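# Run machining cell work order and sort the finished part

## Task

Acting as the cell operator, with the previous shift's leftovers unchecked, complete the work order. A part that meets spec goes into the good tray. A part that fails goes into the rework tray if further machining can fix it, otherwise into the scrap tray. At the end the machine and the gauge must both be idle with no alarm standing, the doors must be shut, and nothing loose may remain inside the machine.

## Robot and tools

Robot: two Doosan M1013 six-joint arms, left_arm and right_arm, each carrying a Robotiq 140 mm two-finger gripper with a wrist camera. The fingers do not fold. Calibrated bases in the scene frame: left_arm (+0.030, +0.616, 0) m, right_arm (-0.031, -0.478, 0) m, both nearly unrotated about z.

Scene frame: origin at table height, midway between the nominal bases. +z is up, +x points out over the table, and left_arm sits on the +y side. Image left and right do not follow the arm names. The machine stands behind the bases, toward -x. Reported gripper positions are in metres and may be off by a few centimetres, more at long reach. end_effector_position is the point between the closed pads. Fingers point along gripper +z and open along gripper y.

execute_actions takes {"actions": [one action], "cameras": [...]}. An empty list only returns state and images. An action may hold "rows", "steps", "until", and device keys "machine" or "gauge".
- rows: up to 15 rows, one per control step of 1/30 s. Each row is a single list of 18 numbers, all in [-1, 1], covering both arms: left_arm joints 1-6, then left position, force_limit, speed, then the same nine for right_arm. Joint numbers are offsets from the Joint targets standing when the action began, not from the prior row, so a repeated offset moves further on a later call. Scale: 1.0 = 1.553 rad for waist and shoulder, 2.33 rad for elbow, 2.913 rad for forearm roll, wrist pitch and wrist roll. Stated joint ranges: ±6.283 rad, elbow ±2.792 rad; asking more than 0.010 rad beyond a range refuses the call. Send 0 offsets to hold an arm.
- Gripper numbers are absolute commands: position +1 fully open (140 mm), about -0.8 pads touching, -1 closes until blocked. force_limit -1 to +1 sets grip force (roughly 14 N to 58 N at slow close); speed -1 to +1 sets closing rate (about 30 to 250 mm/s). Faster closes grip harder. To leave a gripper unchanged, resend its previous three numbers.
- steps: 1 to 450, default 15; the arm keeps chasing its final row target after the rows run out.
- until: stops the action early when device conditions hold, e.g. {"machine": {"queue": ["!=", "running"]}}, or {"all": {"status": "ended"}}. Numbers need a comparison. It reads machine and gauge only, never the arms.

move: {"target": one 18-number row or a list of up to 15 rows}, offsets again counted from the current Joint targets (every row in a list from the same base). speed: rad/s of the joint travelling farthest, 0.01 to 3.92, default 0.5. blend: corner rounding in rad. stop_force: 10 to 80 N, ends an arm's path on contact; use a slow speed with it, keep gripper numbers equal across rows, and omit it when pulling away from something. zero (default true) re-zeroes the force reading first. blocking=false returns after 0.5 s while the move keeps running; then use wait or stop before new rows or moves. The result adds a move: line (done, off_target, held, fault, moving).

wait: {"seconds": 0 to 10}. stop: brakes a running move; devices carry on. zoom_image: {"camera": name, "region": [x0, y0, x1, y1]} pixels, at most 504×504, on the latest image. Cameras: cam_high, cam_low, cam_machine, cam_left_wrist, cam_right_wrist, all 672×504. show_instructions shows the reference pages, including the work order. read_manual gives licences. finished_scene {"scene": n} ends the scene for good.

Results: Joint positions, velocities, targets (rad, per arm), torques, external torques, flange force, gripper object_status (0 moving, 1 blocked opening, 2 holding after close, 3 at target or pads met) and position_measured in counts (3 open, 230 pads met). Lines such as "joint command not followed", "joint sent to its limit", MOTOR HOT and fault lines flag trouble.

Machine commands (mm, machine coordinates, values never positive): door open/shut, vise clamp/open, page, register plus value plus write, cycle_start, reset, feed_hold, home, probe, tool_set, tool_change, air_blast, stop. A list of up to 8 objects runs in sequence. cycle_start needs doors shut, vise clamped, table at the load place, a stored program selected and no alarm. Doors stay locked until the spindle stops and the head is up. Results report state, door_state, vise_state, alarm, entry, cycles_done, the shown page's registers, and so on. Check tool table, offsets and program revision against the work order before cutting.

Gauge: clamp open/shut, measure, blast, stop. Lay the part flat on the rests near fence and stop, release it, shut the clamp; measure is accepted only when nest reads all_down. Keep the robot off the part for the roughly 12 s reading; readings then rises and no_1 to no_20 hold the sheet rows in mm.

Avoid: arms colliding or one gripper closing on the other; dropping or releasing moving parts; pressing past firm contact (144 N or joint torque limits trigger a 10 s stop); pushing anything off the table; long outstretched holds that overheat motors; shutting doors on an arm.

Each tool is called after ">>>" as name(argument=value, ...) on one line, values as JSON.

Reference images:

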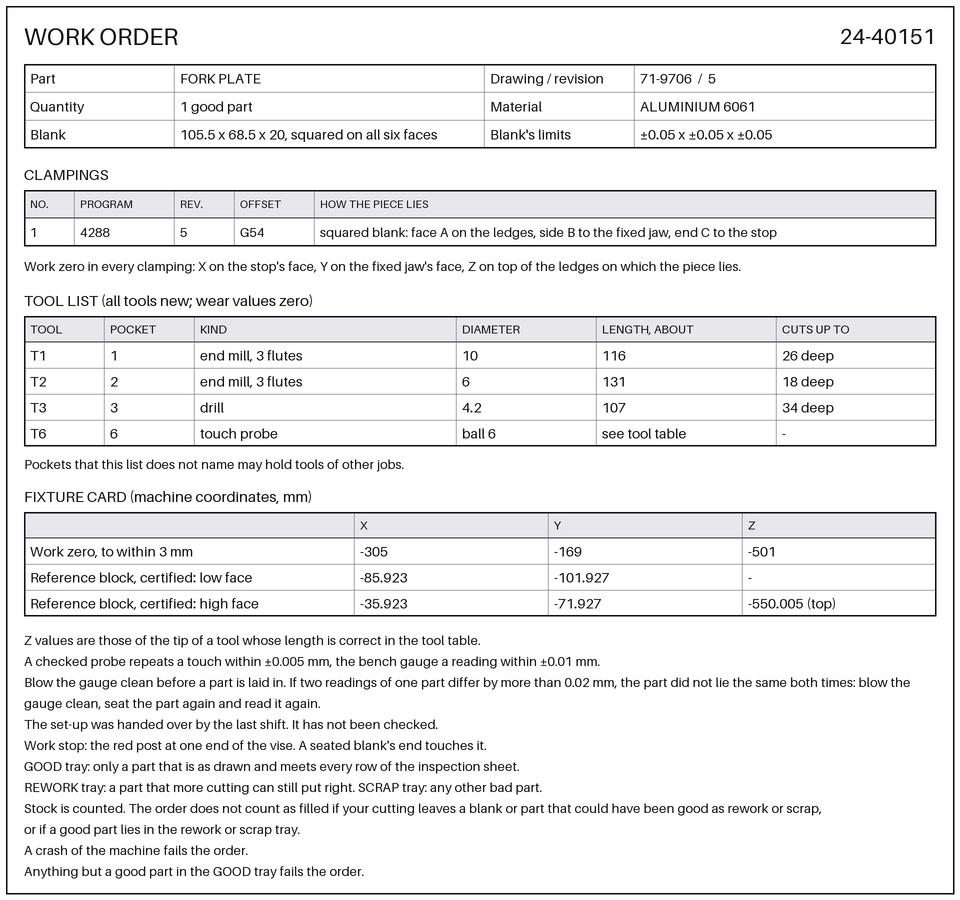

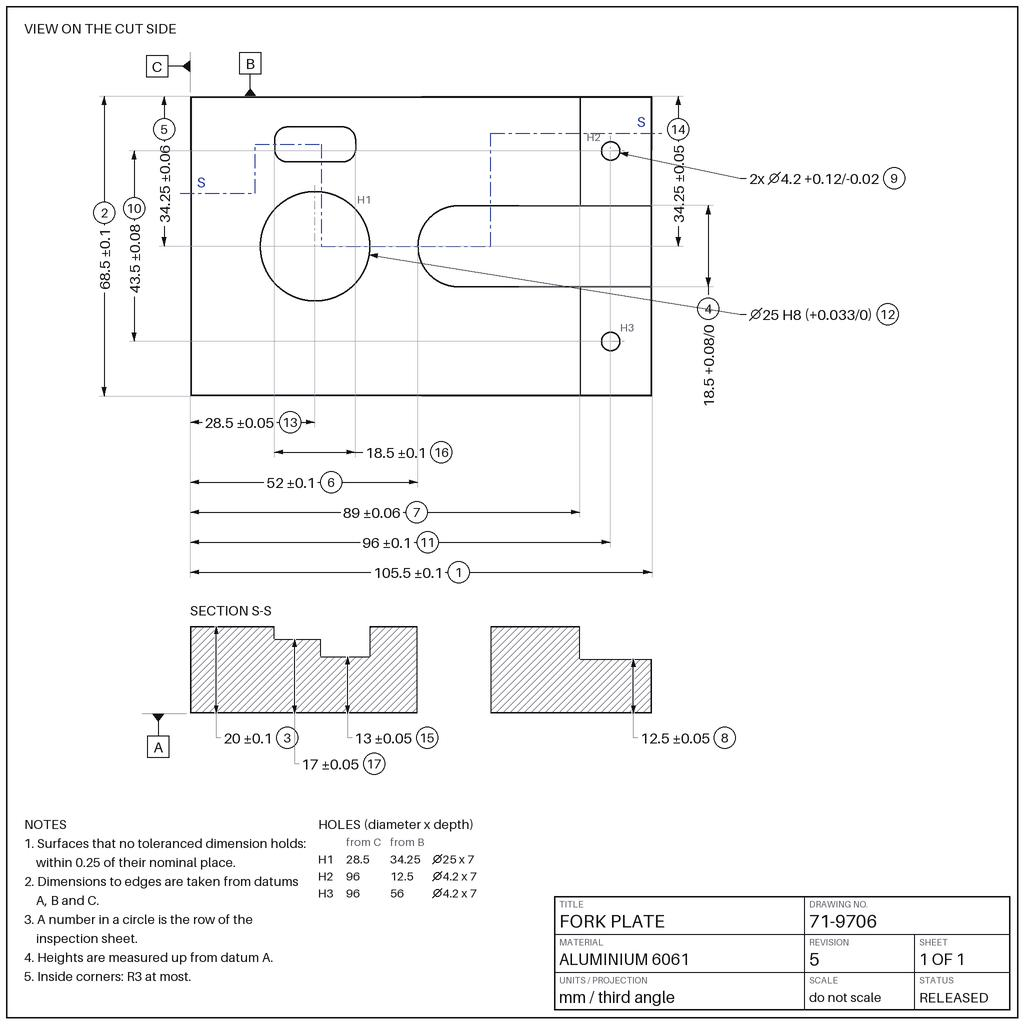

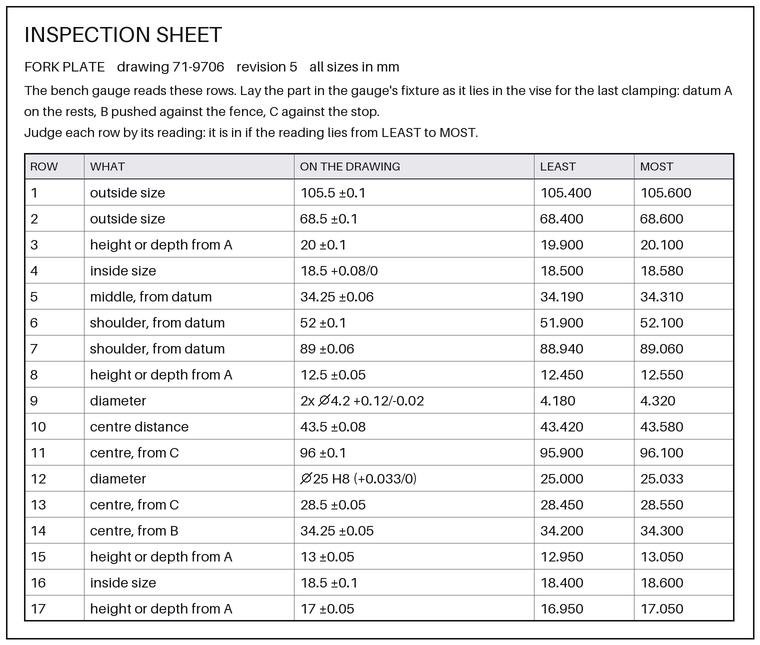

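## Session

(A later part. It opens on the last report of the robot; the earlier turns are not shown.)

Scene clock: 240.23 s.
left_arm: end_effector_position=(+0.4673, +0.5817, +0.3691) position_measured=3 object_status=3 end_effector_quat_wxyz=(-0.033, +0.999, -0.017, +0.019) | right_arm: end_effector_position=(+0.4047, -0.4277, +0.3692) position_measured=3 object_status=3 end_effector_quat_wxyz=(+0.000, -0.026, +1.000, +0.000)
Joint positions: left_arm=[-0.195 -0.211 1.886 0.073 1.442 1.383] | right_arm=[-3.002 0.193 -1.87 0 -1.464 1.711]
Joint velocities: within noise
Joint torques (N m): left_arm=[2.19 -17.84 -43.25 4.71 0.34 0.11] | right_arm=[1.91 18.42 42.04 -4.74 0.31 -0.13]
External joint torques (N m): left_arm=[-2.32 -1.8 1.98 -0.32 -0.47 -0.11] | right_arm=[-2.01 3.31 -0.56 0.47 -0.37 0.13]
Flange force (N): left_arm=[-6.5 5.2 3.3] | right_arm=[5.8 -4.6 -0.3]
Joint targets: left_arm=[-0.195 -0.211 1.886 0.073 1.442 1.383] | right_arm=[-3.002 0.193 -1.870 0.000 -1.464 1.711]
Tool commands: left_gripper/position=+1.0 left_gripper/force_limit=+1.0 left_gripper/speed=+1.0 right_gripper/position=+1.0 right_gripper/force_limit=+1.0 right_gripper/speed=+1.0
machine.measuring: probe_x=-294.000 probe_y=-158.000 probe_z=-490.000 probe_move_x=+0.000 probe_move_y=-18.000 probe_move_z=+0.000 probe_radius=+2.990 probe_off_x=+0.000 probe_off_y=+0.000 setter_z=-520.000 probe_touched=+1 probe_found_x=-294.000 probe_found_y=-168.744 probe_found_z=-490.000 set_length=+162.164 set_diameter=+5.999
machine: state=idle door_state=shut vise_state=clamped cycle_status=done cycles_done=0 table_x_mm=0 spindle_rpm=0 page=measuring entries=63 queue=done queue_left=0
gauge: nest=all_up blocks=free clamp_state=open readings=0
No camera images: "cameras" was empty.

>>> execute_actions(actions=[{"machine":[{"register":"tool_call","value":1,"write":true},{"tool_change":true},{"tool_set":true}],"steps":450,"until":{"machine":{"queue":["!=","running"]}}}], cameras=[])

>>> execute_actions(actions=[{"steps":450,"until":{"machine":{"queue":["!=","running"]}}}], cameras=[])

>>> execute_actions(actions=[{"machine":[{"register":"tool_call","value":2,"write":true},{"tool_change":true},{"tool_set":true}],"steps":450,"until":{"machine":{"queue":["!=","running"]}}}], cameras=[])

>>> execute_actions(actions=[{"steps":450,"until":{"machine":{"queue":["!=","running"]}}}], cameras=[])

>>> execute_actions(actions=[{"machine":[{"register":"tool_call","value":3,"write":true},{"tool_change":true},{"tool_set":true}],"steps":450,"until":{"machine":{"queue":["!=","running"]}}}], cameras=[])

>>> execute_actions(actions=[{"steps":450,"until":{"machine":{"queue":["!=","running"]}}}], cameras=[])

Scene clock: 275.23 s.
left_arm: end_effector_position=(+0.4673, +0.5817, +0.3691) position_measured=3 object_status=3 end_effector_quat_wxyz=(-0.033, +0.999, -0.017, +0.019) | right_arm: end_effector_position=(+0.4047, -0.4277, +0.3692) position_measured=3 object_status=3 end_effector_quat_wxyz=(+0.000, -0.026, +1.000, +0.000)
Joint positions: left_arm=[-0.195 -0.211 1.886 0.073 1.442 1.383] | right_arm=[-3.002 0.193 -1.87 0 -1.464 1.711]
Joint velocities: within noise
Joint torques (N m): left_arm=[2.39 -18.38 -43.3 4.75 0.28 0.11] | right_arm=[1.89 18.4 42.14 -4.72 0.31 -0.12]
External joint torques (N m): left_arm=[-2.46 -1.65 1.96 -0.35 -0.4 -0.12] | right_arm=[-2.02 3.5 -0.71 0.46 -0.37 0.12]
Flange force (N): left_arm=[-6.3 5.6 3.1] | right_arm=[6.3 -4.7 -0.1]
Joint targets: left_arm=[-0.195 -0.211 1.886 0.073 1.442 1.383] | right_arm=[-3.002 0.193 -1.870 0.000 -1.464 1.711]
Tool commands: left_gripper/position=+1.0 left_gripper/force_limit=+1.0 left_gripper/speed=+1.0 right_gripper/position=+1.0 right_gripper/force_limit=+1.0 right_gripper/speed=+1.0
machine.measuring: probe_x=-294.000 probe_y=-158.000 probe_z=-490.000 probe_move_x=+0.000 probe_move_y=-18.000 probe_move_z=+0.000 probe_radius=+2.990 probe_off_x=+0.000 probe_off_y=+0.000 setter_z=-520.000 probe_touched=+1 probe_found_x=-294.000 probe_found_y=-168.744 probe_found_z=-490.000 set_length=+162.164 set_diameter=+5.999
machine: state=busy door_state=shut vise_state=clamped cycle_status=moving cycles_done=0 table_x_mm=325 spindle_rpm=0 page=measuring entries=66 queue=running queue_left=0
gauge: nest=all_up blocks=free clamp_state=open readings=0
No camera images: "cameras" was empty.

Scene clock: 285.23 s.
left_arm: end_effector_position=(+0.4673, +0.5817, +0.3691) position_measured=3 object_status=3 end_effector_quat_wxyz=(-0.033, +0.999, -0.017, +0.019) | right_arm: end_effector_position=(+0.4047, -0.4277, +0.3692) position_measured=3 object_status=3 end_effector_quat_wxyz=(+0.000, -0.026, +1.000, +0.000)
Joint positions: left_arm=[-0.195 -0.211 1.886 0.073 1.442 1.383] | right_arm=[-3.002 0.193 -1.87 0 -1.464 1.711]
Joint velocities: within noise
Joint torques (N m): left_arm=[2.46 -18.19 -43.32 4.68 0.3 0.13] | right_arm=[2.38 18.12 41.88 -4.67 0.28 -0.15]
External joint torques (N m): left_arm=[-2.49 -1.96 1.94 -0.27 -0.42 -0.13] | right_arm=[-2.5 3.8 -0.28 0.39 -0.34 0.15]
Flange force (N): left_arm=[-6.8 5.6 3.0] | right_arm=[6.1 -5.7 -0.8]
Joint targets: left_arm=[-0.195 -0.211 1.886 0.073 1.442 1.383] | right_arm=[-3.002 0.193 -1.870 0.000 -1.464 1.711]
Tool commands: left_gripper/position=+1.0 left_gripper/force_limit=+1.0 left_gripper/speed=+1.0 right_gripper/position=+1.0 right_gripper/force_limit=+1.0 right_gripper/speed=+1.0
machine.measuring: probe_x=-294.000 probe_y=-158.000 probe_z=-490.000 probe_move_x=+0.000 probe_move_y=-18.000 probe_move_z=+0.000 probe_radius=+2.990 probe_off_x=+0.000 probe_off_y=+0.000 setter_z=-520.000 probe_touched=+1 probe_found_x=-294.000 probe_found_y=-168.744 probe_found_z=-490.000 set_length=+115.942 set_diameter=+10.002
machine: state=idle door_state=shut vise_state=clamped cycle_status=done cycles_done=0 table_x_mm=0 spindle_rpm=0 page=measuring entries=66 queue=done queue_left=0
gauge: nest=all_up blocks=free clamp_state=open readings=0
No camera images: "cameras" was empty.

Scene clock: 300.43 s.
left_arm: end_effector_position=(+0.4673, +0.5817, +0.3691) position_measured=3 object_status=3 end_effector_quat_wxyz=(-0.033, +0.999, -0.017, +0.019) | right_arm: end_effector_position=(+0.4047, -0.4277, +0.3692) position_measured=3 object_status=3 end_effector_quat_wxyz=(+0.000, -0.026, +1.000, +0.000)
Joint positions: left_arm=[-0.195 -0.211 1.886 0.073 1.442 1.383] | right_arm=[-3.002 0.193 -1.87 0 -1.464 1.711]
Joint velocities: within noise
Joint torques (N m): left_arm=[2.39 -18.29 -43.28 4.73 0.31 0.12] | right_arm=[1.72 18.34 41.89 -4.69 0.33 -0.06]
External joint torques (N m): left_arm=[-2.44 -1.72 1.95 -0.32 -0.42 -0.13] | right_arm=[-1.8 3.36 -0.4 0.43 -0.39 0.06]
Flange force (N): left_arm=[-6.4 5.6 3.1] | right_arm=[5.8 -4.3 -0.7]
Joint targets: left_arm=[-0.195 -0.211 1.886 0.073 1.442 1.383] | right_arm=[-3.002 0.193 -1.870 0.000 -1.464 1.711]
Tool commands: left_gripper/position=+1.0 left_gripper/force_limit=+1.0 left_gripper/speed=+1.0 right_gripper/position=+1.0 right_gripper/force_limit=+1.0 right_gripper/speed=+1.0
machine.measuring: probe_x=-294.000 probe_y=-158.000 probe_z=-490.000 probe_move_x=+0.000 probe_move_y=-18.000 probe_move_z=+0.000 probe_radius=+2.990 probe_off_x=+0.000 probe_off_y=+0.000 setter_z=-520.000 probe_touched=+1 probe_found_x=-294.000 probe_found_y=-168.744 probe_found_z=-490.000 set_length=+115.942 set_diameter=+10.002
machine: state=busy door_state=shut vise_state=clamped cycle_status=moving cycles_done=0 table_x_mm=325 spindle_rpm=0 page=measuring entries=69 queue=running queue_left=0
gauge: nest=all_up blocks=free clamp_state=open readings=0
No camera images: "cameras" was empty.

Scene clock: 310.33 s.
left_arm: end_effector_position=(+0.4673, +0.5817, +0.3691) position_measured=3 object_status=3 end_effector_quat_wxyz=(-0.033, +0.999, -0.017, +0.019) | right_arm: end_effector_position=(+0.4047, -0.4277, +0.3692) position_measured=3 object_status=3 end_effector_quat_wxyz=(+0.000, -0.026, +1.000, +0.000)
Joint positions: left_arm=[-0.195 -0.211 1.886 0.073 1.442 1.383] | right_arm=[-3.002 0.193 -1.87 0 -1.464 1.711]
Joint velocities: within noise
Joint torques (N m): left_arm=[2.22 -18.13 -43.35 4.71 0.32 0.15] | right_arm=[2.18 18.19 41.95 -4.74 0.33 -0.12]
External joint torques (N m): left_arm=[-2.31 -1.78 2.05 -0.32 -0.44 -0.16] | right_arm=[-2.3 3.88 -0.16 0.45 -0.38 0.12]
Flange force (N): left_arm=[-6.6 5.3 3.3] | right_arm=[6.2 -5.3 -1.1]
Joint targets: left_arm=[-0.195 -0.211 1.886 0.073 1.442 1.383] | right_arm=[-3.002 0.193 -1.870 0.000 -1.464 1.711]
Tool commands: left_gripper/position=+1.0 left_gripper/force_limit=+1.0 left_gripper/speed=+1.0 right_gripper/position=+1.0 right_gripper/force_limit=+1.0 right_gripper/speed=+1.0
machine.measuring: probe_x=-294.000 probe_y=-158.000 probe_z=-490.000 probe_move_x=+0.000 probe_move_y=-18.000 probe_move_z=+0.000 probe_radius=+2.990 probe_off_x=+0.000 probe_off_y=+0.000 setter_z=-520.000 probe_touched=+1 probe_found_x=-294.000 probe_found_y=-168.744 probe_found_z=-490.000 set_length=+130.597 set_diameter=+5.988
machine: state=idle door_state=shut vise_state=clamped cycle_status=done cycles_done=0 table_x_mm=0 spindle_rpm=0 page=measuring entries=69 queue=done queue_left=0
gauge: nest=all_up blocks=free clamp_state=open readings=0
No camera images: "cameras" was empty.

Scene clock: 325.53 s.
left_arm: end_effector_position=(+0.4673, +0.5817, +0.3691) position_measured=3 object_status=3 end_effector_quat_wxyz=(-0.033, +0.999, -0.017, +0.019) | right_arm: end_effector_position=(+0.4047, -0.4277, +0.3692) position_measured=3 object_status=3 end_effector_quat_wxyz=(+0.000, -0.026, +1.000, +0.000)
Joint positions: left_arm=[-0.195 -0.211 1.886 0.073 1.442 1.383] | right_arm=[-3.002 0.193 -1.87 0 -1.464 1.711]
Joint velocities: within noise
Joint torques (N m): left_arm=[2.5 -18.07 -43.48 4.7 0.31 0.11] | right_arm=[1.83 18.25 41.95 -4.68 0.32 -0.13]
External joint torques (N m): left_arm=[-2.62 -1.56 2.22 -0.3 -0.43 -0.11] | right_arm=[-1.93 3.62 -0.28 0.4 -0.37 0.13]
Flange force (N): left_arm=[-6.6 6.0 3.6] | right_arm=[6.0 -4.5 -0.9]
Joint targets: left_arm=[-0.195 -0.211 1.886 0.073 1.442 1.383] | right_arm=[-3.002 0.193 -1.870 0.000 -1.464 1.711]
Tool commands: left_gripper/position=+1.0 left_gripper/force_limit=+1.0 left_gripper/speed=+1.0 right_gripper/position=+1.0 right_gripper/force_limit=+1.0 right_gripper/speed=+1.0
machine.measuring: probe_x=-294.000 probe_y=-158.000 probe_z=-490.000 probe_move_x=+0.000 probe_move_y=-18.000 probe_move_z=+0.000 probe_radius=+2.990 probe_off_x=+0.000 probe_off_y=+0.000 setter_z=-520.000 probe_touched=+1 probe_found_x=-294.000 probe_found_y=-168.744 probe_found_z=-490.000 set_length=+130.597 set_diameter=+5.988
machine: state=busy door_state=shut vise_state=clamped cycle_status=moving cycles_done=0 table_x_mm=325 spindle_rpm=0 page=measuring entries=72 queue=running queue_left=0
gauge: nest=all_up blocks=free clamp_state=open readings=0
No camera images: "cameras" was empty.

Scene clock: 336.23 s.
left_arm: end_effector_position=(+0.4673, +0.5817, +0.3691) position_measured=3 object_status=3 end_effector_quat_wxyz=(-0.033, +0.999, -0.017, +0.019) | right_arm: end_effector_position=(+0.4047, -0.4277, +0.3692) position_measured=3 object_status=3 end_effector_quat_wxyz=(+0.000, -0.026, +1.000, +0.000)
Joint positions: left_arm=[-0.195 -0.211 1.886 0.073 1.442 1.383] | right_arm=[-3.002 0.193 -1.87 0 -1.464 1.711]
Joint velocities: within noise
Joint torques (N m): left_arm=[2.41 -18.22 -43.27 4.75 0.29 0.12] | right_arm=[1.97 17.66 42.16 -4.69 0.36 -0.11]
External joint torques (N m): left_arm=[-2.46 -1.86 1.92 -0.35 -0.41 -0.12] | right_arm=[-2.06 4.12 -0.64 0.42 -0.42 0.11]
Flange force (N): left_arm=[-6.6 5.6 3.0] | right_arm=[7.3 -4.9 -0.5]
Joint targets: left_arm=[-0.195 -0.211 1.886 0.073 1.442 1.383] | right_arm=[-3.002 0.193 -1.870 0.000 -1.464 1.711]
Tool commands: left_gripper/position=+1.0 left_gripper/force_limit=+1.0 left_gripper/speed=+1.0 right_gripper/position=+1.0 right_gripper/force_limit=+1.0 right_gripper/speed=+1.0
machine.measuring: probe_x=-294.000 probe_y=-158.000 probe_z=-490.000 probe_move_x=+0.000 probe_move_y=-18.000 probe_move_z=+0.000 probe_radius=+2.990 probe_off_x=+0.000 probe_off_y=+0.000 setter_z=-520.000 probe_touched=+1 probe_found_x=-294.000 probe_found_y=-168.744 probe_found_z=-490.000 set_length=+107.023 set_diameter=+4.200
machine: state=idle door_state=shut vise_state=clamped cycle_status=done cycles_done=0 table_x_mm=0 spindle_rpm=0 page=measuring entries=72 queue=done queue_left=0
gauge: nest=all_up blocks=free clamp_state=open readings=0
No camera images: "cameras" was empty.

>>> execute_actions(actions=[{"machine":[{"register":"t1_diameter_wear","value":0,"write":true,"page":"tools"},{"register":"tool_call","value":6,"write":true},{"tool_change":true},{"door":"open"}],"steps":450,"until":{"machine":{"queue":["!=","running"]}}}])

>>> zoom_image(camera="cam_low", region=[180, 240, 300, 310])

>>> zoom_image(camera="cam_high", region=[190, 110, 390, 290])

Scene clock: 356.03 s.
left_arm: end_effector_position=(+0.4673, +0.5817, +0.3691) position_measured=3 object_status=3 end_effector_quat_wxyz=(-0.033, +0.999, -0.017, +0.019) | right_arm: end_effector_position=(+0.4047, -0.4277, +0.3692) position_measured=3 object_status=3 end_effector_quat_wxyz=(+0.000, -0.026, +1.000, +0.000)
Joint positions: left_arm=[-0.195 -0.211 1.886 0.073 1.442 1.383] | right_arm=[-3.002 0.193 -1.87 0 -1.464 1.711]
Joint velocities: within noise
Joint torques (N m): left_arm=[2.24 -18.34 -43.31 4.72 0.31 0.17] | right_arm=[2.18 18.18 41.91 -4.71 0.36 -0.15]
External joint torques (N m): left_arm=[-2.32 -1.56 2 -0.32 -0.43 -0.17] | right_arm=[-2.3 3.87 -0.11 0.41 -0.41 0.15]
Flange force (N): left_arm=[-6.2 5.4 3.3] | right_arm=[6.1 -5.3 -1.3]
Joint targets: left_arm=[-0.195 -0.211 1.886 0.073 1.442 1.383] | right_arm=[-3.002 0.193 -1.870 0.000 -1.464 1.711]
Tool commands: left_gripper/position=+1.0 left_gripper/force_limit=+1.0 left_gripper/speed=+1.0 right_gripper/position=+1.0 right_gripper/force_limit=+1.0 right_gripper/speed=+1.0
machine.tools: t1_length=+115.939 t1_length_wear=+0.000 t1_diameter=+9.997 t1_diameter_wear=+0.000 t1_pocket=+1.000 t2_length=+130.598 t2_length_wear=+0.000 t2_diameter=+5.988 t2_diameter_wear=+0.000 t2_pocket=+2.000 t3_length=+107.019 t3_length_wear=+0.000 t3_diameter=+4.200 t3_diameter_wear=+0.000 t3_pocket=+3.000 t4_length=+137.703 t4_length_wear=+0.000 t4_diameter=+4.994 t4_diameter_wear=+0.000 t4_pocket=+4.000 t5_length=+123.368 t5_length_wear=+0.000 t5_diameter=+11.992 t5_diameter_wear=+0.000 t5_pocket=+5.000 t6_length=+162.161 t6_length_wear=+0.000 t6_diameter=+6.000 t6_diameter_wear=+0.000 t6_pocket=+6.000
machine: state=idle door_state=open vise_state=clamped cycle_status=done cycles_done=0 table_x_mm=0 spindle_rpm=0 page=tools entries=75 queue=done queue_left=0
gauge: nest=all_up blocks=free clamp_state=open readings=0

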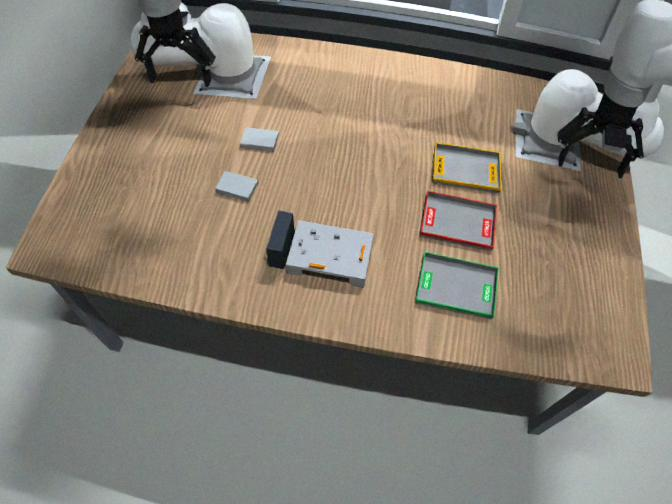

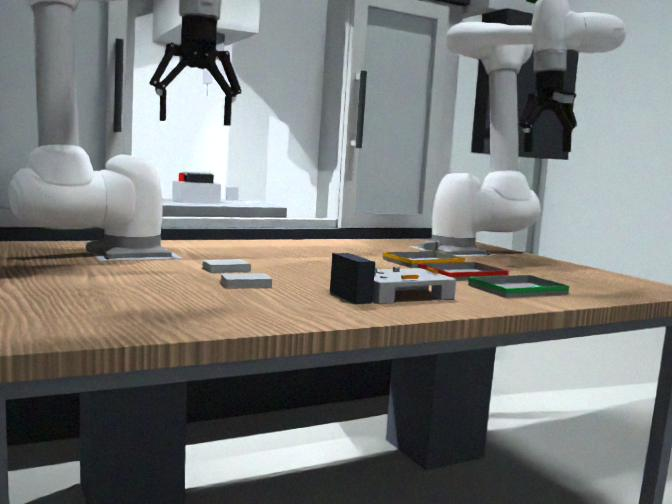

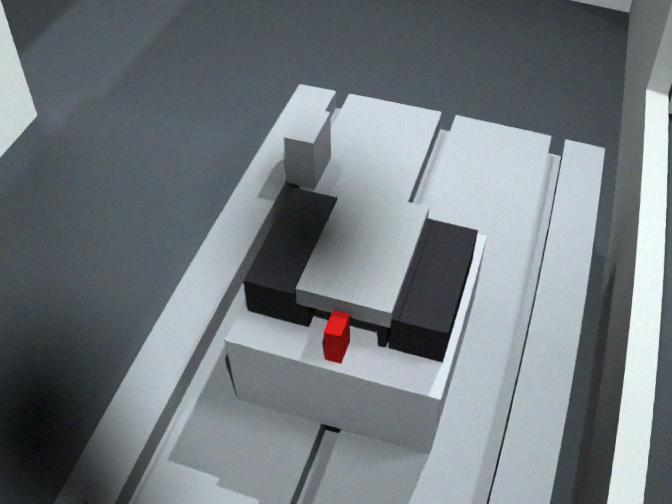

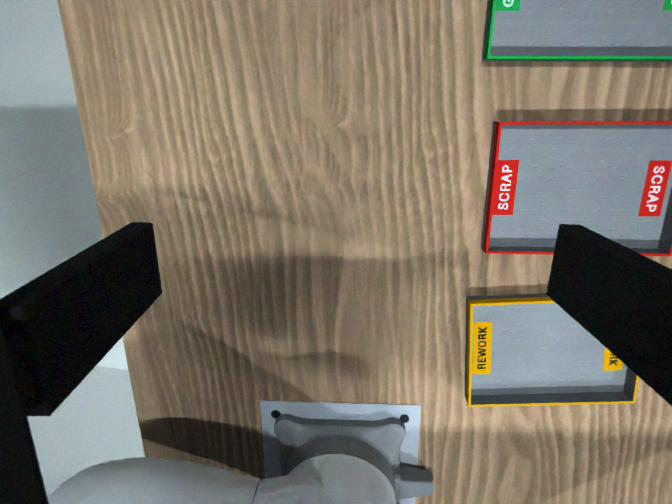

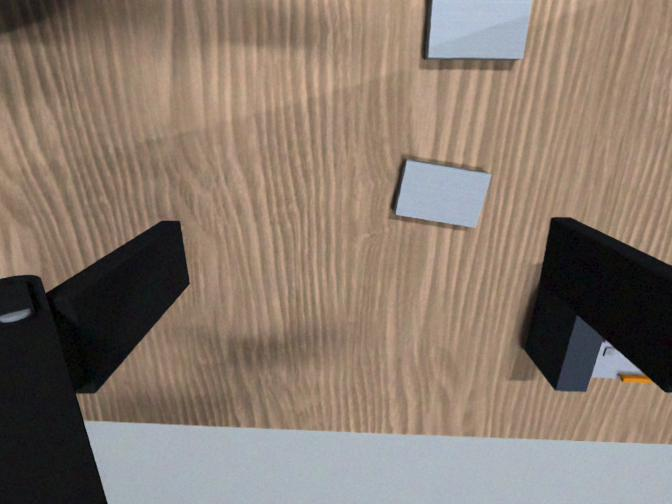

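Scaled by 4.200.

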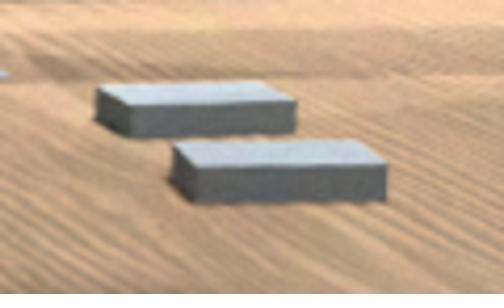

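Scaled by 2.520.

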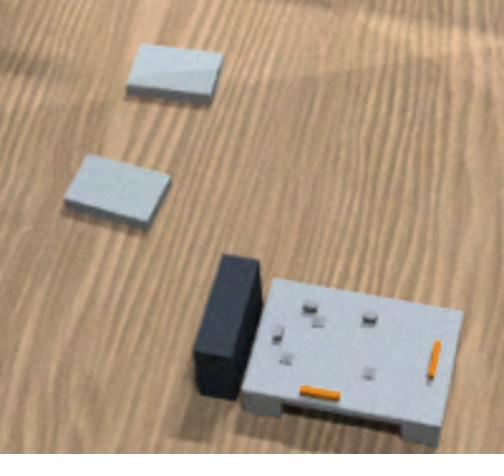

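>>> move(target=[0.45,0,0,0,0,0,1,1,1, 0.645,0.1333,0,0,-0.0711,-0.1768,0.135,-0.5,-0.5], speed=0.8, cameras=["cam_high"])

>>> move(target=[[0,0,0,0,0,0,1,1,1, 0.9665,0,0,0,0,0.5153,0.135,-0.5,-0.5],[0,0,0,0,0,0,1,1,1, 0.9665,-0.5458,0.305,0,0.0468,0.5153,0.135,-0.5,-0.5]], speed=0.7, blend=[0.05,0], cameras=["cam_machine","cam_right_wrist"])

Scene clock: 380.43 s.
left_arm: end_effector_position=(+0.3871, +0.8709, +0.3691) position_measured=3 object_status=3 end_effector_quat_wxyz=(-0.038, +0.944, +0.326, +0.007) | right_arm: end_effector_position=(+0.1169, -0.1974, +0.4473) position_measured=112 object_status=3 end_effector_quat_wxyz=(+0.000, +0.707, -0.708, +0.000)
Joint positions: left_arm=[0.504 -0.211 1.886 0.073 1.442 1.383] | right_arm=[-2 0.4 -1.87 0 -1.671 1.196]
Joint velocities: within noise
Joint torques (N m): left_arm=[3.31 -18.38 -43.25 4.71 0.34 0.12] | right_arm=[3.13 -0.93 42.18 -4.71 0.35 0.01]
External joint torques (N m): left_arm=[-3.35 -1.53 1.99 -0.3 -0.45 -0.12] | right_arm=[-3.29 2.65 -0.61 0.41 -0.41 0]
Flange force (N): left_arm=[-6.5 7.7 3.1] | right_arm=[8.6 -7.3 0.9]
Joint targets: left_arm=[0.504 -0.211 1.886 0.073 1.442 1.383] | right_arm=[-2.000 0.400 -1.870 0.000 -1.671 1.196]
machine.tools: t1_length=+115.939 t1_length_wear=+0.000 t1_diameter=+9.997 t1_diameter_wear=+0.000 t1_pocket=+1.000 t2_length=+130.598 t2_length_wear=+0.000 t2_diameter=+5.988 t2_diameter_wear=+0.000 t2_pocket=+2.000 t3_length=+107.019 t3_length_wear=+0.000 t3_diameter=+4.200 t3_diameter_wear=+0.000 t3_pocket=+3.000 t4_length=+137.703 t4_length_wear=+0.000 t4_diameter=+4.994 t4_diameter_wear=+0.000 t4_pocket=+4.000 t5_length=+123.368 t5_length_wear=+0.000 t5_diameter=+11.992 t5_diameter_wear=+0.000 t5_pocket=+5.000 t6_length=+162.161 t6_length_wear=+0.000 t6_diameter=+6.000 t6_diameter_wear=+0.000 t6_pocket=+6.000
machine: state=idle door_state=open vise_state=clamped cycle_status=done cycles_done=0 table_x_mm=0 spindle_rpm=0 page=tools entries=75 queue=done queue_left=0
gauge: nest=all_up blocks=free clamp_state=open readings=0
move: done
Images, in order (width x height): cam_high 672x504.

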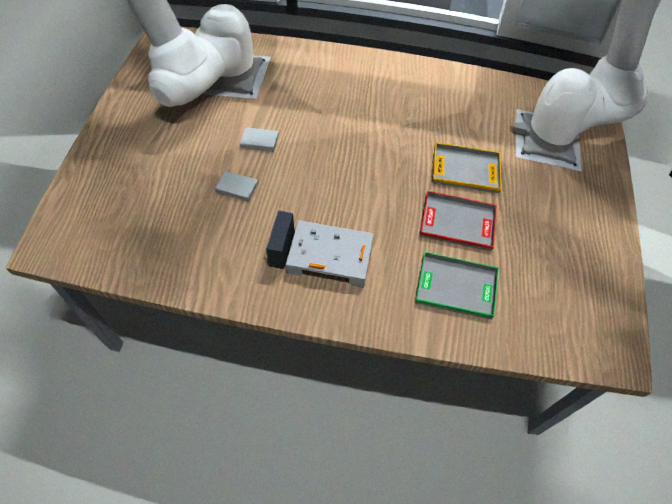

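Scene clock: 384.50 s.
left_arm: end_effector_position=(+0.3871, +0.8709, +0.3691) position_measured=3 object_status=3 end_effector_quat_wxyz=(-0.038, +0.944, +0.326, +0.007) | right_arm: end_effector_position=(-0.7623, -0.0901, +0.3586) position_measured=112 object_status=3 end_effector_quat_wxyz=(+0.000, +0.707, -0.707, +0.000)
Joint positions: left_arm=[0.504 -0.211 1.886 0.073 1.442 1.383] | right_arm=[-0.499 -0.448 -1.159 0 -1.535 2.697]
Joint velocities: within noise
Joint torques (N m): left_arm=[2.19 -18.24 -43.24 4.74 0.3 0.12] | right_arm=[2.2 80.39 43.1 -4.73 0.35 -0.17]
External joint torques (N m): left_arm=[-2.21 -1.66 1.98 -0.34 -0.42 -0.13] | right_arm=[-1.96 6.32 -1.33 0.5 -0.39 0.17]
Flange force (N): left_arm=[-6.3 5.0 3.2] | right_arm=[4.7 -13.5 1.2]
Joint targets: left_arm=[0.504 -0.211 1.886 0.073 1.442 1.383] | right_arm=[-0.499 -0.448 -1.159 0.000 -1.535 2.697]
machine.tools: t1_length=+115.939 t1_length_wear=+0.000 t1_diameter=+9.997 t1_diameter_wear=+0.000 t1_pocket=+1.000 t2_length=+130.598 t2_length_wear=+0.000 t2_diameter=+5.988 t2_diameter_wear=+0.000 t2_pocket=+2.000 t3_length=+107.019 t3_length_wear=+0.000 t3_diameter=+4.200 t3_diameter_wear=+0.000 t3_pocket=+3.000 t4_length=+137.703 t4_length_wear=+0.000 t4_diameter=+4.994 t4_diameter_wear=+0.000 t4_pocket=+4.000 t5_length=+123.368 t5_length_wear=+0.000 t5_diameter=+11.992 t5_diameter_wear=+0.000 t5_pocket=+5.000 t6_length=+162.161 t6_length_wear=+0.000 t6_diameter=+6.000 t6_diameter_wear=+0.000 t6_pocket=+6.000
machine: state=idle door_state=open vise_state=clamped cycle_status=done cycles_done=0 table_x_mm=0 spindle_rpm=0 page=tools entries=75 queue=done queue_left=0
gauge: nest=all_up blocks=free clamp_state=open readings=0
move: done
Images, in order (width x height): cam_machine 672x504, cam_right_wrist 672x504.

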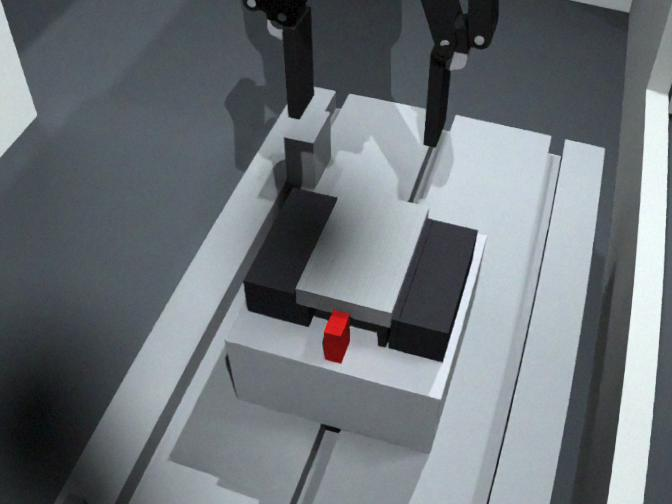

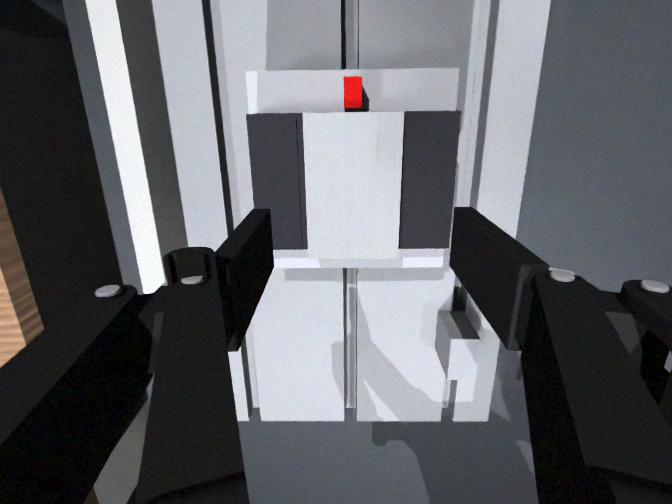

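>>> move(target=[0,0,0,0,0,0,1,1,1, 0,-0.0176,-0.0759,0,0.0702,0,0.135,-0.5,-0.5], speed=0.08, stop_force=20, cameras=["cam_right_wrist","cam_machine"])

Scene clock: 393.53 s.
left_arm: end_effector_position=(+0.3871, +0.8709, +0.3691) position_measured=3 object_status=3 end_effector_quat_wxyz=(-0.038, +0.944, +0.326, +0.007) | right_arm: end_effector_position=(-0.7619, -0.0902, +0.2381) position_measured=112 object_status=3 end_effector_quat_wxyz=(+0.000, +0.707, -0.707, +0.000)
Joint positions: left_arm=[0.504 -0.211 1.886 0.073 1.442 1.383] | right_arm=[-0.499 -0.475 -1.336 0 -1.33 2.697]
Joint velocities: within noise
Joint torques (N m): left_arm=[2.33 -18.29 -43.36 4.72 0.28 0.14] | right_arm=[2.74 83.14 40.89 -4.57 0.32 -0.1]
External joint torques (N m): left_arm=[-2.3 -1.97 2.04 -0.31 -0.39 -0.15] | right_arm=[-2.5 5.43 0.03 0.42 -0.35 0.1]
Flange force (N): left_arm=[-6.9 5.2 3.2] | right_arm=[1.3 -8.7 -2.8]
Joint targets: left_arm=[0.504 -0.211 1.886 0.073 1.442 1.383] | right_arm=[-0.499 -0.475 -1.336 0.000 -1.330 2.697]
machine.tools: t1_length=+115.939 t1_length_wear=+0.000 t1_diameter=+9.997 t1_diameter_wear=+0.000 t1_pocket=+1.000 t2_length=+130.598 t2_length_wear=+0.000 t2_diameter=+5.988 t2_diameter_wear=+0.000 t2_pocket=+2.000 t3_length=+107.019 t3_length_wear=+0.000 t3_diameter=+4.200 t3_diameter_wear=+0.000 t3_pocket=+3.000 t4_length=+137.703 t4_length_wear=+0.000 t4_diameter=+4.994 t4_diameter_wear=+0.000 t4_pocket=+4.000 t5_length=+123.368 t5_length_wear=+0.000 t5_diameter=+11.992 t5_diameter_wear=+0.000 t5_pocket=+5.000 t6_length=+162.161 t6_length_wear=+0.000 t6_diameter=+6.000 t6_diameter_wear=+0.000 t6_pocket=+6.000
machine: state=idle door_state=open vise_state=clamped cycle_status=done cycles_done=0 table_x_mm=0 spindle_rpm=0 page=tools entries=75 queue=done queue_left=0
gauge: nest=all_up blocks=free clamp_state=open readings=0
move: done
Images, in order (width x height): cam_machine 672x504, cam_right_wrist 672x504.

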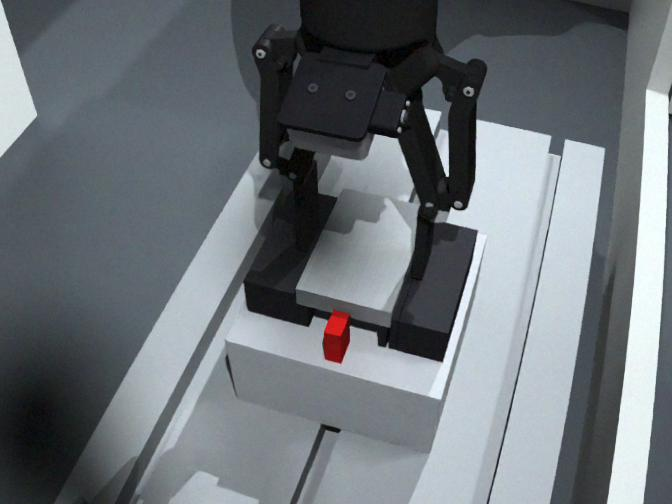

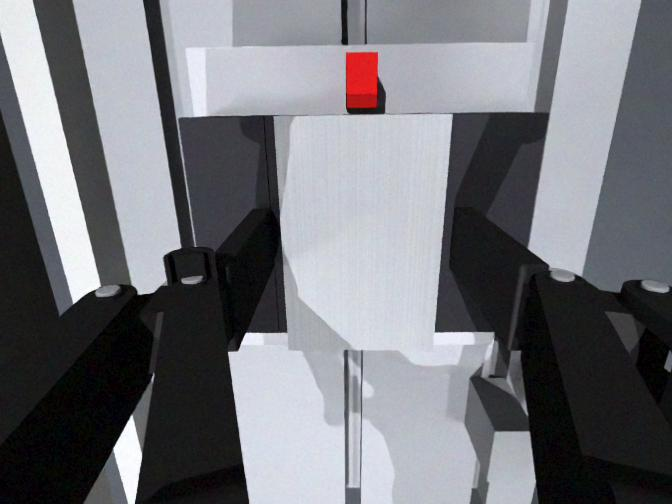

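>>> move(target=[0,0,0,0,0,0,1,1,1, 0,0,0,0,0,0,-1,0,-1], cameras=[])

>>> wait(seconds=1, cameras=["cam_right_wrist"])

>>> execute_actions(actions=[{"machine":{"vise":"open"},"steps":45}], cameras=["cam_machine"])

Scene clock: 401.67 s.
left_arm: end_effector_position=(+0.3871, +0.8709, +0.3691) position_measured=3 object_status=3 end_effector_quat_wxyz=(-0.038, +0.944, +0.326, +0.007) | right_arm: end_effector_position=(-0.7619, -0.0902, +0.2382) position_measured=129 object_status=0 end_effector_quat_wxyz=(+0.000, +0.707, -0.707, +0.000)
Joint positions: left_arm=[0.504 -0.211 1.886 0.073 1.442 1.383] | right_arm=[-0.499 -0.475 -1.336 0 -1.33 2.697]
Joint velocities: within noise
Joint torques (N m): left_arm=[2.26 -18.45 -43.27 4.72 0.33 0.12] | right_arm=[4.22 67.56 36.11 -3.75 4.69 0.01]
External joint torques (N m): left_arm=[-2.25 -1.64 1.95 -0.31 -0.44 -0.12] | right_arm=[-3.96 20.39 4.43 -0.37 -4.72 -0.01]
Flange force (N): left_arm=[-6.2 5.1 3.2] | right_arm=[4.1 -18.0 -21.3]
Joint targets: left_arm=[0.504 -0.211 1.886 0.073 1.442 1.383] | right_arm=[-0.499 -0.475 -1.336 0.000 -1.330 2.697]
machine.tools: t1_length=+115.939 t1_length_wear=+0.000 t1_diameter=+9.997 t1_diameter_wear=+0.000 t1_pocket=+1.000 t2_length=+130.598 t2_length_wear=+0.000 t2_diameter=+5.988 t2_diameter_wear=+0.000 t2_pocket=+2.000 t3_length=+107.019 t3_length_wear=+0.000 t3_diameter=+4.200 t3_diameter_wear=+0.000 t3_pocket=+3.000 t4_length=+137.703 t4_length_wear=+0.000 t4_diameter=+4.994 t4_diameter_wear=+0.000 t4_pocket=+4.000 t5_length=+123.368 t5_length_wear=+0.000 t5_diameter=+11.992 t5_diameter_wear=+0.000 t5_pocket=+5.000 t6_length=+162.161 t6_length_wear=+0.000 t6_diameter=+6.000 t6_diameter_wear=+0.000 t6_pocket=+6.000
machine: state=idle door_state=open vise_state=clamped cycle_status=done cycles_done=0 table_x_mm=0 spindle_rpm=0 page=tools entries=75 queue=done queue_left=0
gauge: nest=all_up blocks=free clamp_state=open readings=0
move: done
No camera images: "cameras" was empty.

Scene clock: 402.67 s.
left_arm: end_effector_position=(+0.3871, +0.8709, +0.3691) position_measured=3 object_status=3 end_effector_quat_wxyz=(-0.038, +0.944, +0.326, +0.007) | right_arm: end_effector_position=(-0.7619, -0.0902, +0.2382) position_measured=129 object_status=2 end_effector_quat_wxyz=(+0.000, +0.707, -0.707, +0.000)
Joint positions: left_arm=[0.504 -0.211 1.886 0.073 1.442 1.383] | right_arm=[-0.499 -0.475 -1.336 0 -1.33 2.697]
Joint velocities: within noise
Joint torques (N m): left_arm=[2.51 -18.38 -43.32 4.72 0.34 0.12] | right_arm=[4.43 67.4 36.15 -3.78 4.91 0.01]
External joint torques (N m): left_arm=[-2.54 -1.49 2.09 -0.32 -0.45 -0.12] | right_arm=[-4.18 20.85 4.57 -0.34 -4.94 -0.01]
Flange force (N): left_arm=[-6.3 5.8 3.4] | right_arm=[4.0 -18.3 -22.0]
Joint targets: left_arm=[0.504 -0.211 1.886 0.073 1.442 1.383] | right_arm=[-0.499 -0.475 -1.336 0.000 -1.330 2.697]
Tool commands: left_gripper/position=+1.0 left_gripper/force_limit=+1.0 left_gripper/speed=+1.0 right_gripper/position=-1.0 right_gripper/force_limit=+0.0 right_gripper/speed=-1.0
machine.tools: t1_length=+115.939 t1_length_wear=+0.000 t1_diameter=+9.997 t1_diameter_wear=+0.000 t1_pocket=+1.000 t2_length=+130.598 t2_length_wear=+0.000 t2_diameter=+5.988 t2_diameter_wear=+0.000 t2_pocket=+2.000 t3_length=+107.019 t3_length_wear=+0.000 t3_diameter=+4.200 t3_diameter_wear=+0.000 t3_pocket=+3.000 t4_length=+137.703 t4_length_wear=+0.000 t4_diameter=+4.994 t4_diameter_wear=+0.000 t4_pocket=+4.000 t5_length=+123.368 t5_length_wear=+0.000 t5_diameter=+11.992 t5_diameter_wear=+0.000 t5_pocket=+5.000 t6_length=+162.161 t6_length_wear=+0.000 t6_diameter=+6.000 t6_diameter_wear=+0.000 t6_pocket=+6.000
machine: state=idle door_state=open vise_state=clamped cycle_status=done cycles_done=0 table_x_mm=0 spindle_rpm=0 page=tools entries=75 queue=done queue_left=0
gauge: nest=all_up blocks=free clamp_state=open readings=0
wait: 1.00 s
Images, in order (width x height): cam_right_wrist 672x504.

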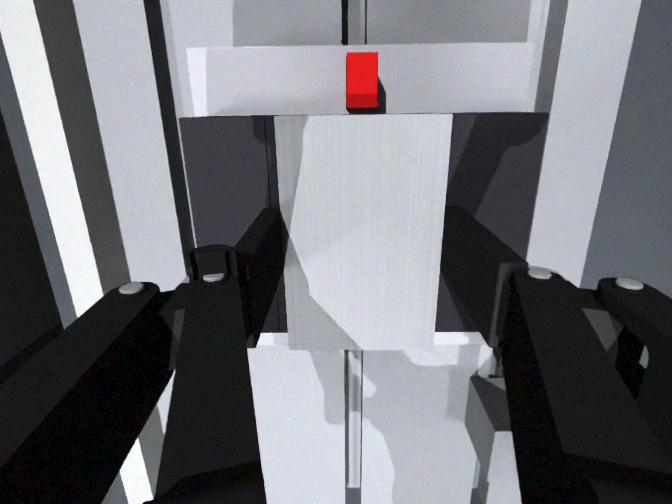

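Scene clock: 404.37 s.
left_arm: end_effector_position=(+0.3871, +0.8709, +0.3691) position_measured=3 object_status=3 end_effector_quat_wxyz=(-0.038, +0.944, +0.326, +0.007) | right_arm: end_effector_position=(-0.7619, -0.0902, +0.2382) position_measured=129 object_status=2 end_effector_quat_wxyz=(+0.000, +0.707, -0.707, +0.000)
Joint positions: left_arm=[0.504 -0.211 1.886 0.073 1.442 1.383] | right_arm=[-0.499 -0.475 -1.336 0 -1.33 2.697]
Joint velocities: within noise
Joint torques (N m): left_arm=[2.72 -18.06 -43.36 4.69 0.29 0.12] | right_arm=[3.79 66.87 36.37 -3.68 5.08 0.02]
External joint torques (N m): left_arm=[-2.69 -2.13 2.04 -0.28 -0.4 -0.13] | right_arm=[-3.53 21.75 4.68 -0.48 -5.1 -0.02]
Flange force (N): left_arm=[-7.4 6.1 3.1] | right_arm=[5.1 -18.9 -22.7]
Joint targets: left_arm=[0.504 -0.211 1.886 0.073 1.442 1.383] | right_arm=[-0.499 -0.475 -1.336 0.000 -1.330 2.697]
Tool commands: left_gripper/position=+1.0 left_gripper/force_limit=+1.0 left_gripper/speed=+1.0 right_gripper/position=-1.0 right_gripper/force_limit=+0.0 right_gripper/speed=-1.0
machine.tools: t1_length=+115.939 t1_length_wear=+0.000 t1_diameter=+9.997 t1_diameter_wear=+0.000 t1_pocket=+1.000 t2_length=+130.598 t2_length_wear=+0.000 t2_diameter=+5.988 t2_diameter_wear=+0.000 t2_pocket=+2.000 t3_length=+107.019 t3_length_wear=+0.000 t3_diameter=+4.200 t3_diameter_wear=+0.000 t3_pocket=+3.000 t4_length=+137.703 t4_length_wear=+0.000 t4_diameter=+4.994 t4_diameter_wear=+0.000 t4_pocket=+4.000 t5_length=+123.368 t5_length_wear=+0.000 t5_diameter=+11.992 t5_diameter_wear=+0.000 t5_pocket=+5.000 t6_length=+162.161 t6_length_wear=+0.000 t6_diameter=+6.000 t6_diameter_wear=+0.000 t6_pocket=+6.000
machine: state=idle door_state=open vise_state=open cycle_status=done cycles_done=0 table_x_mm=0 spindle_rpm=0 page=tools entries=75 queue=done queue_left=0
gauge: nest=all_up blocks=free clamp_state=open readings=0
Images, in order (width x height): cam_machine 672x504.

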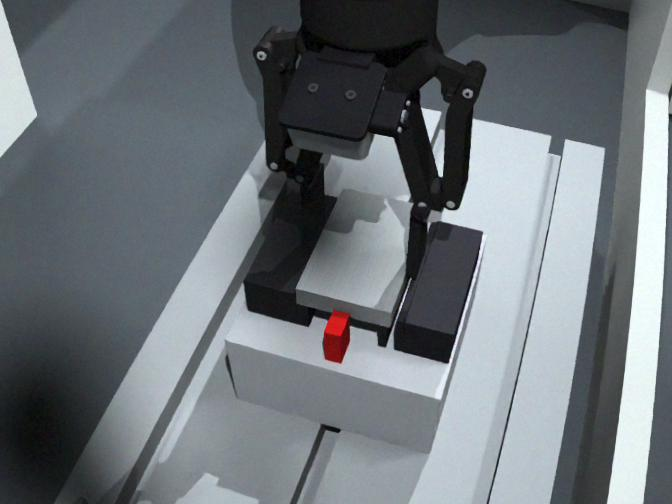

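>>> move(target=[[0,0,0,0,0,0,1,1,1, -0.0006,0.0067,0.0115,0,-0.0128,-0.0003,-1,0,-1],[0,0,0,0,0,0,1,1,1, -0.0006,0.0197,0.0744,0,-0.07,-0.0003,-1,0,-1],[0,0,0,0,0,0,1,1,1, -0.0006,0.5634,-0.2292,0,-0.1171,-0.0003,-1,0,-1],[0,0,0,0,0,0,1,1,1, -0.9665,0.5634,-0.2292,0,-0.1171,-0.5153,-1,0,-1]], speed=[0.04,0.12,0.5,0.6], blend=[0,0.03,0.1,0], cameras=["cam_machine","cam_low","cam_right_wrist"])

Scene clock: 428.53 s.
left_arm: end_effector_position=(+0.3871, +0.8709, +0.3691) position_measured=3 object_status=3 end_effector_quat_wxyz=(-0.038, +0.944, +0.326, +0.007) | right_arm: end_effector_position=(+0.1167, -0.1975, +0.4472) position_measured=129 object_status=2 end_effector_quat_wxyz=(+0.000, +0.707, -0.708, +0.000)
Joint positions: left_arm=[0.504 -0.211 1.886 0.073 1.442 1.383] | right_arm=[-2 0.4 -1.87 0 -1.671 1.196]
Joint velocities: within noise
Joint torques (N m): left_arm=[2.67 -18.34 -43.36 4.72 0.29 0.15] | right_arm=[3.58 -0.2 43.88 -4.76 0.32 -0.17]
External joint torques (N m): left_arm=[-2.63 -1.96 2.03 -0.31 -0.4 -0.15] | right_arm=[-3.67 1.94 -2.27 0.47 -0.38 0.17]
Flange force (N): left_arm=[-7.0 6.0 3.1] | right_arm=[9.1 -7.7 4.0]
Joint targets: left_arm=[0.504 -0.211 1.886 0.073 1.442 1.383] | right_arm=[-2.000 0.400 -1.870 0.000 -1.671 1.196]
machine.tools: t1_length=+115.939 t1_length_wear=+0.000 t1_diameter=+9.997 t1_diameter_wear=+0.000 t1_pocket=+1.000 t2_length=+130.598 t2_length_wear=+0.000 t2_diameter=+5.988 t2_diameter_wear=+0.000 t2_pocket=+2.000 t3_length=+107.019 t3_length_wear=+0.000 t3_diameter=+4.200 t3_diameter_wear=+0.000 t3_pocket=+3.000 t4_length=+137.703 t4_length_wear=+0.000 t4_diameter=+4.994 t4_diameter_wear=+0.000 t4_pocket=+4.000 t5_length=+123.368 t5_length_wear=+0.000 t5_diameter=+11.992 t5_diameter_wear=+0.000 t5_pocket=+5.000 t6_length=+162.161 t6_length_wear=+0.000 t6_diameter=+6.000 t6_diameter_wear=+0.000 t6_pocket=+6.000
machine: state=idle door_state=open vise_state=open cycle_status=done cycles_done=0 table_x_mm=0 spindle_rpm=0 page=tools entries=75 queue=done queue_left=0
gauge: nest=all_up blocks=free clamp_state=open readings=0
move: done
Images, in order (width x height): cam_low 672x504, cam_machine 672x504, cam_right_wrist 672x504.

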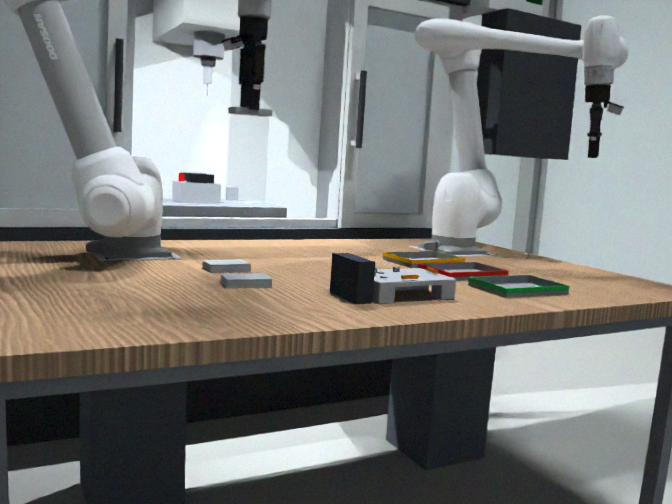

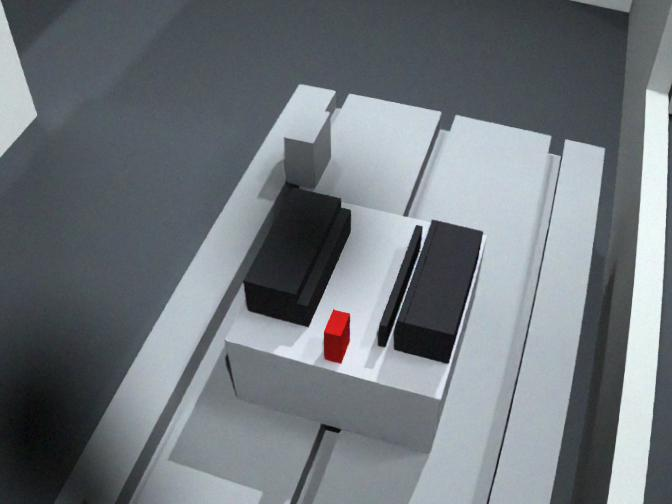

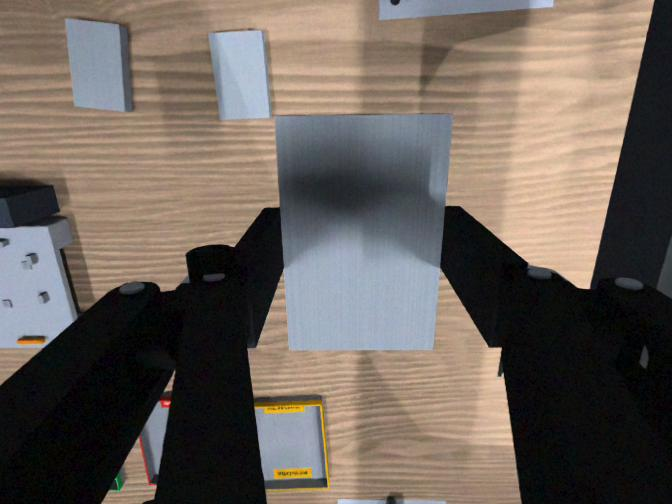

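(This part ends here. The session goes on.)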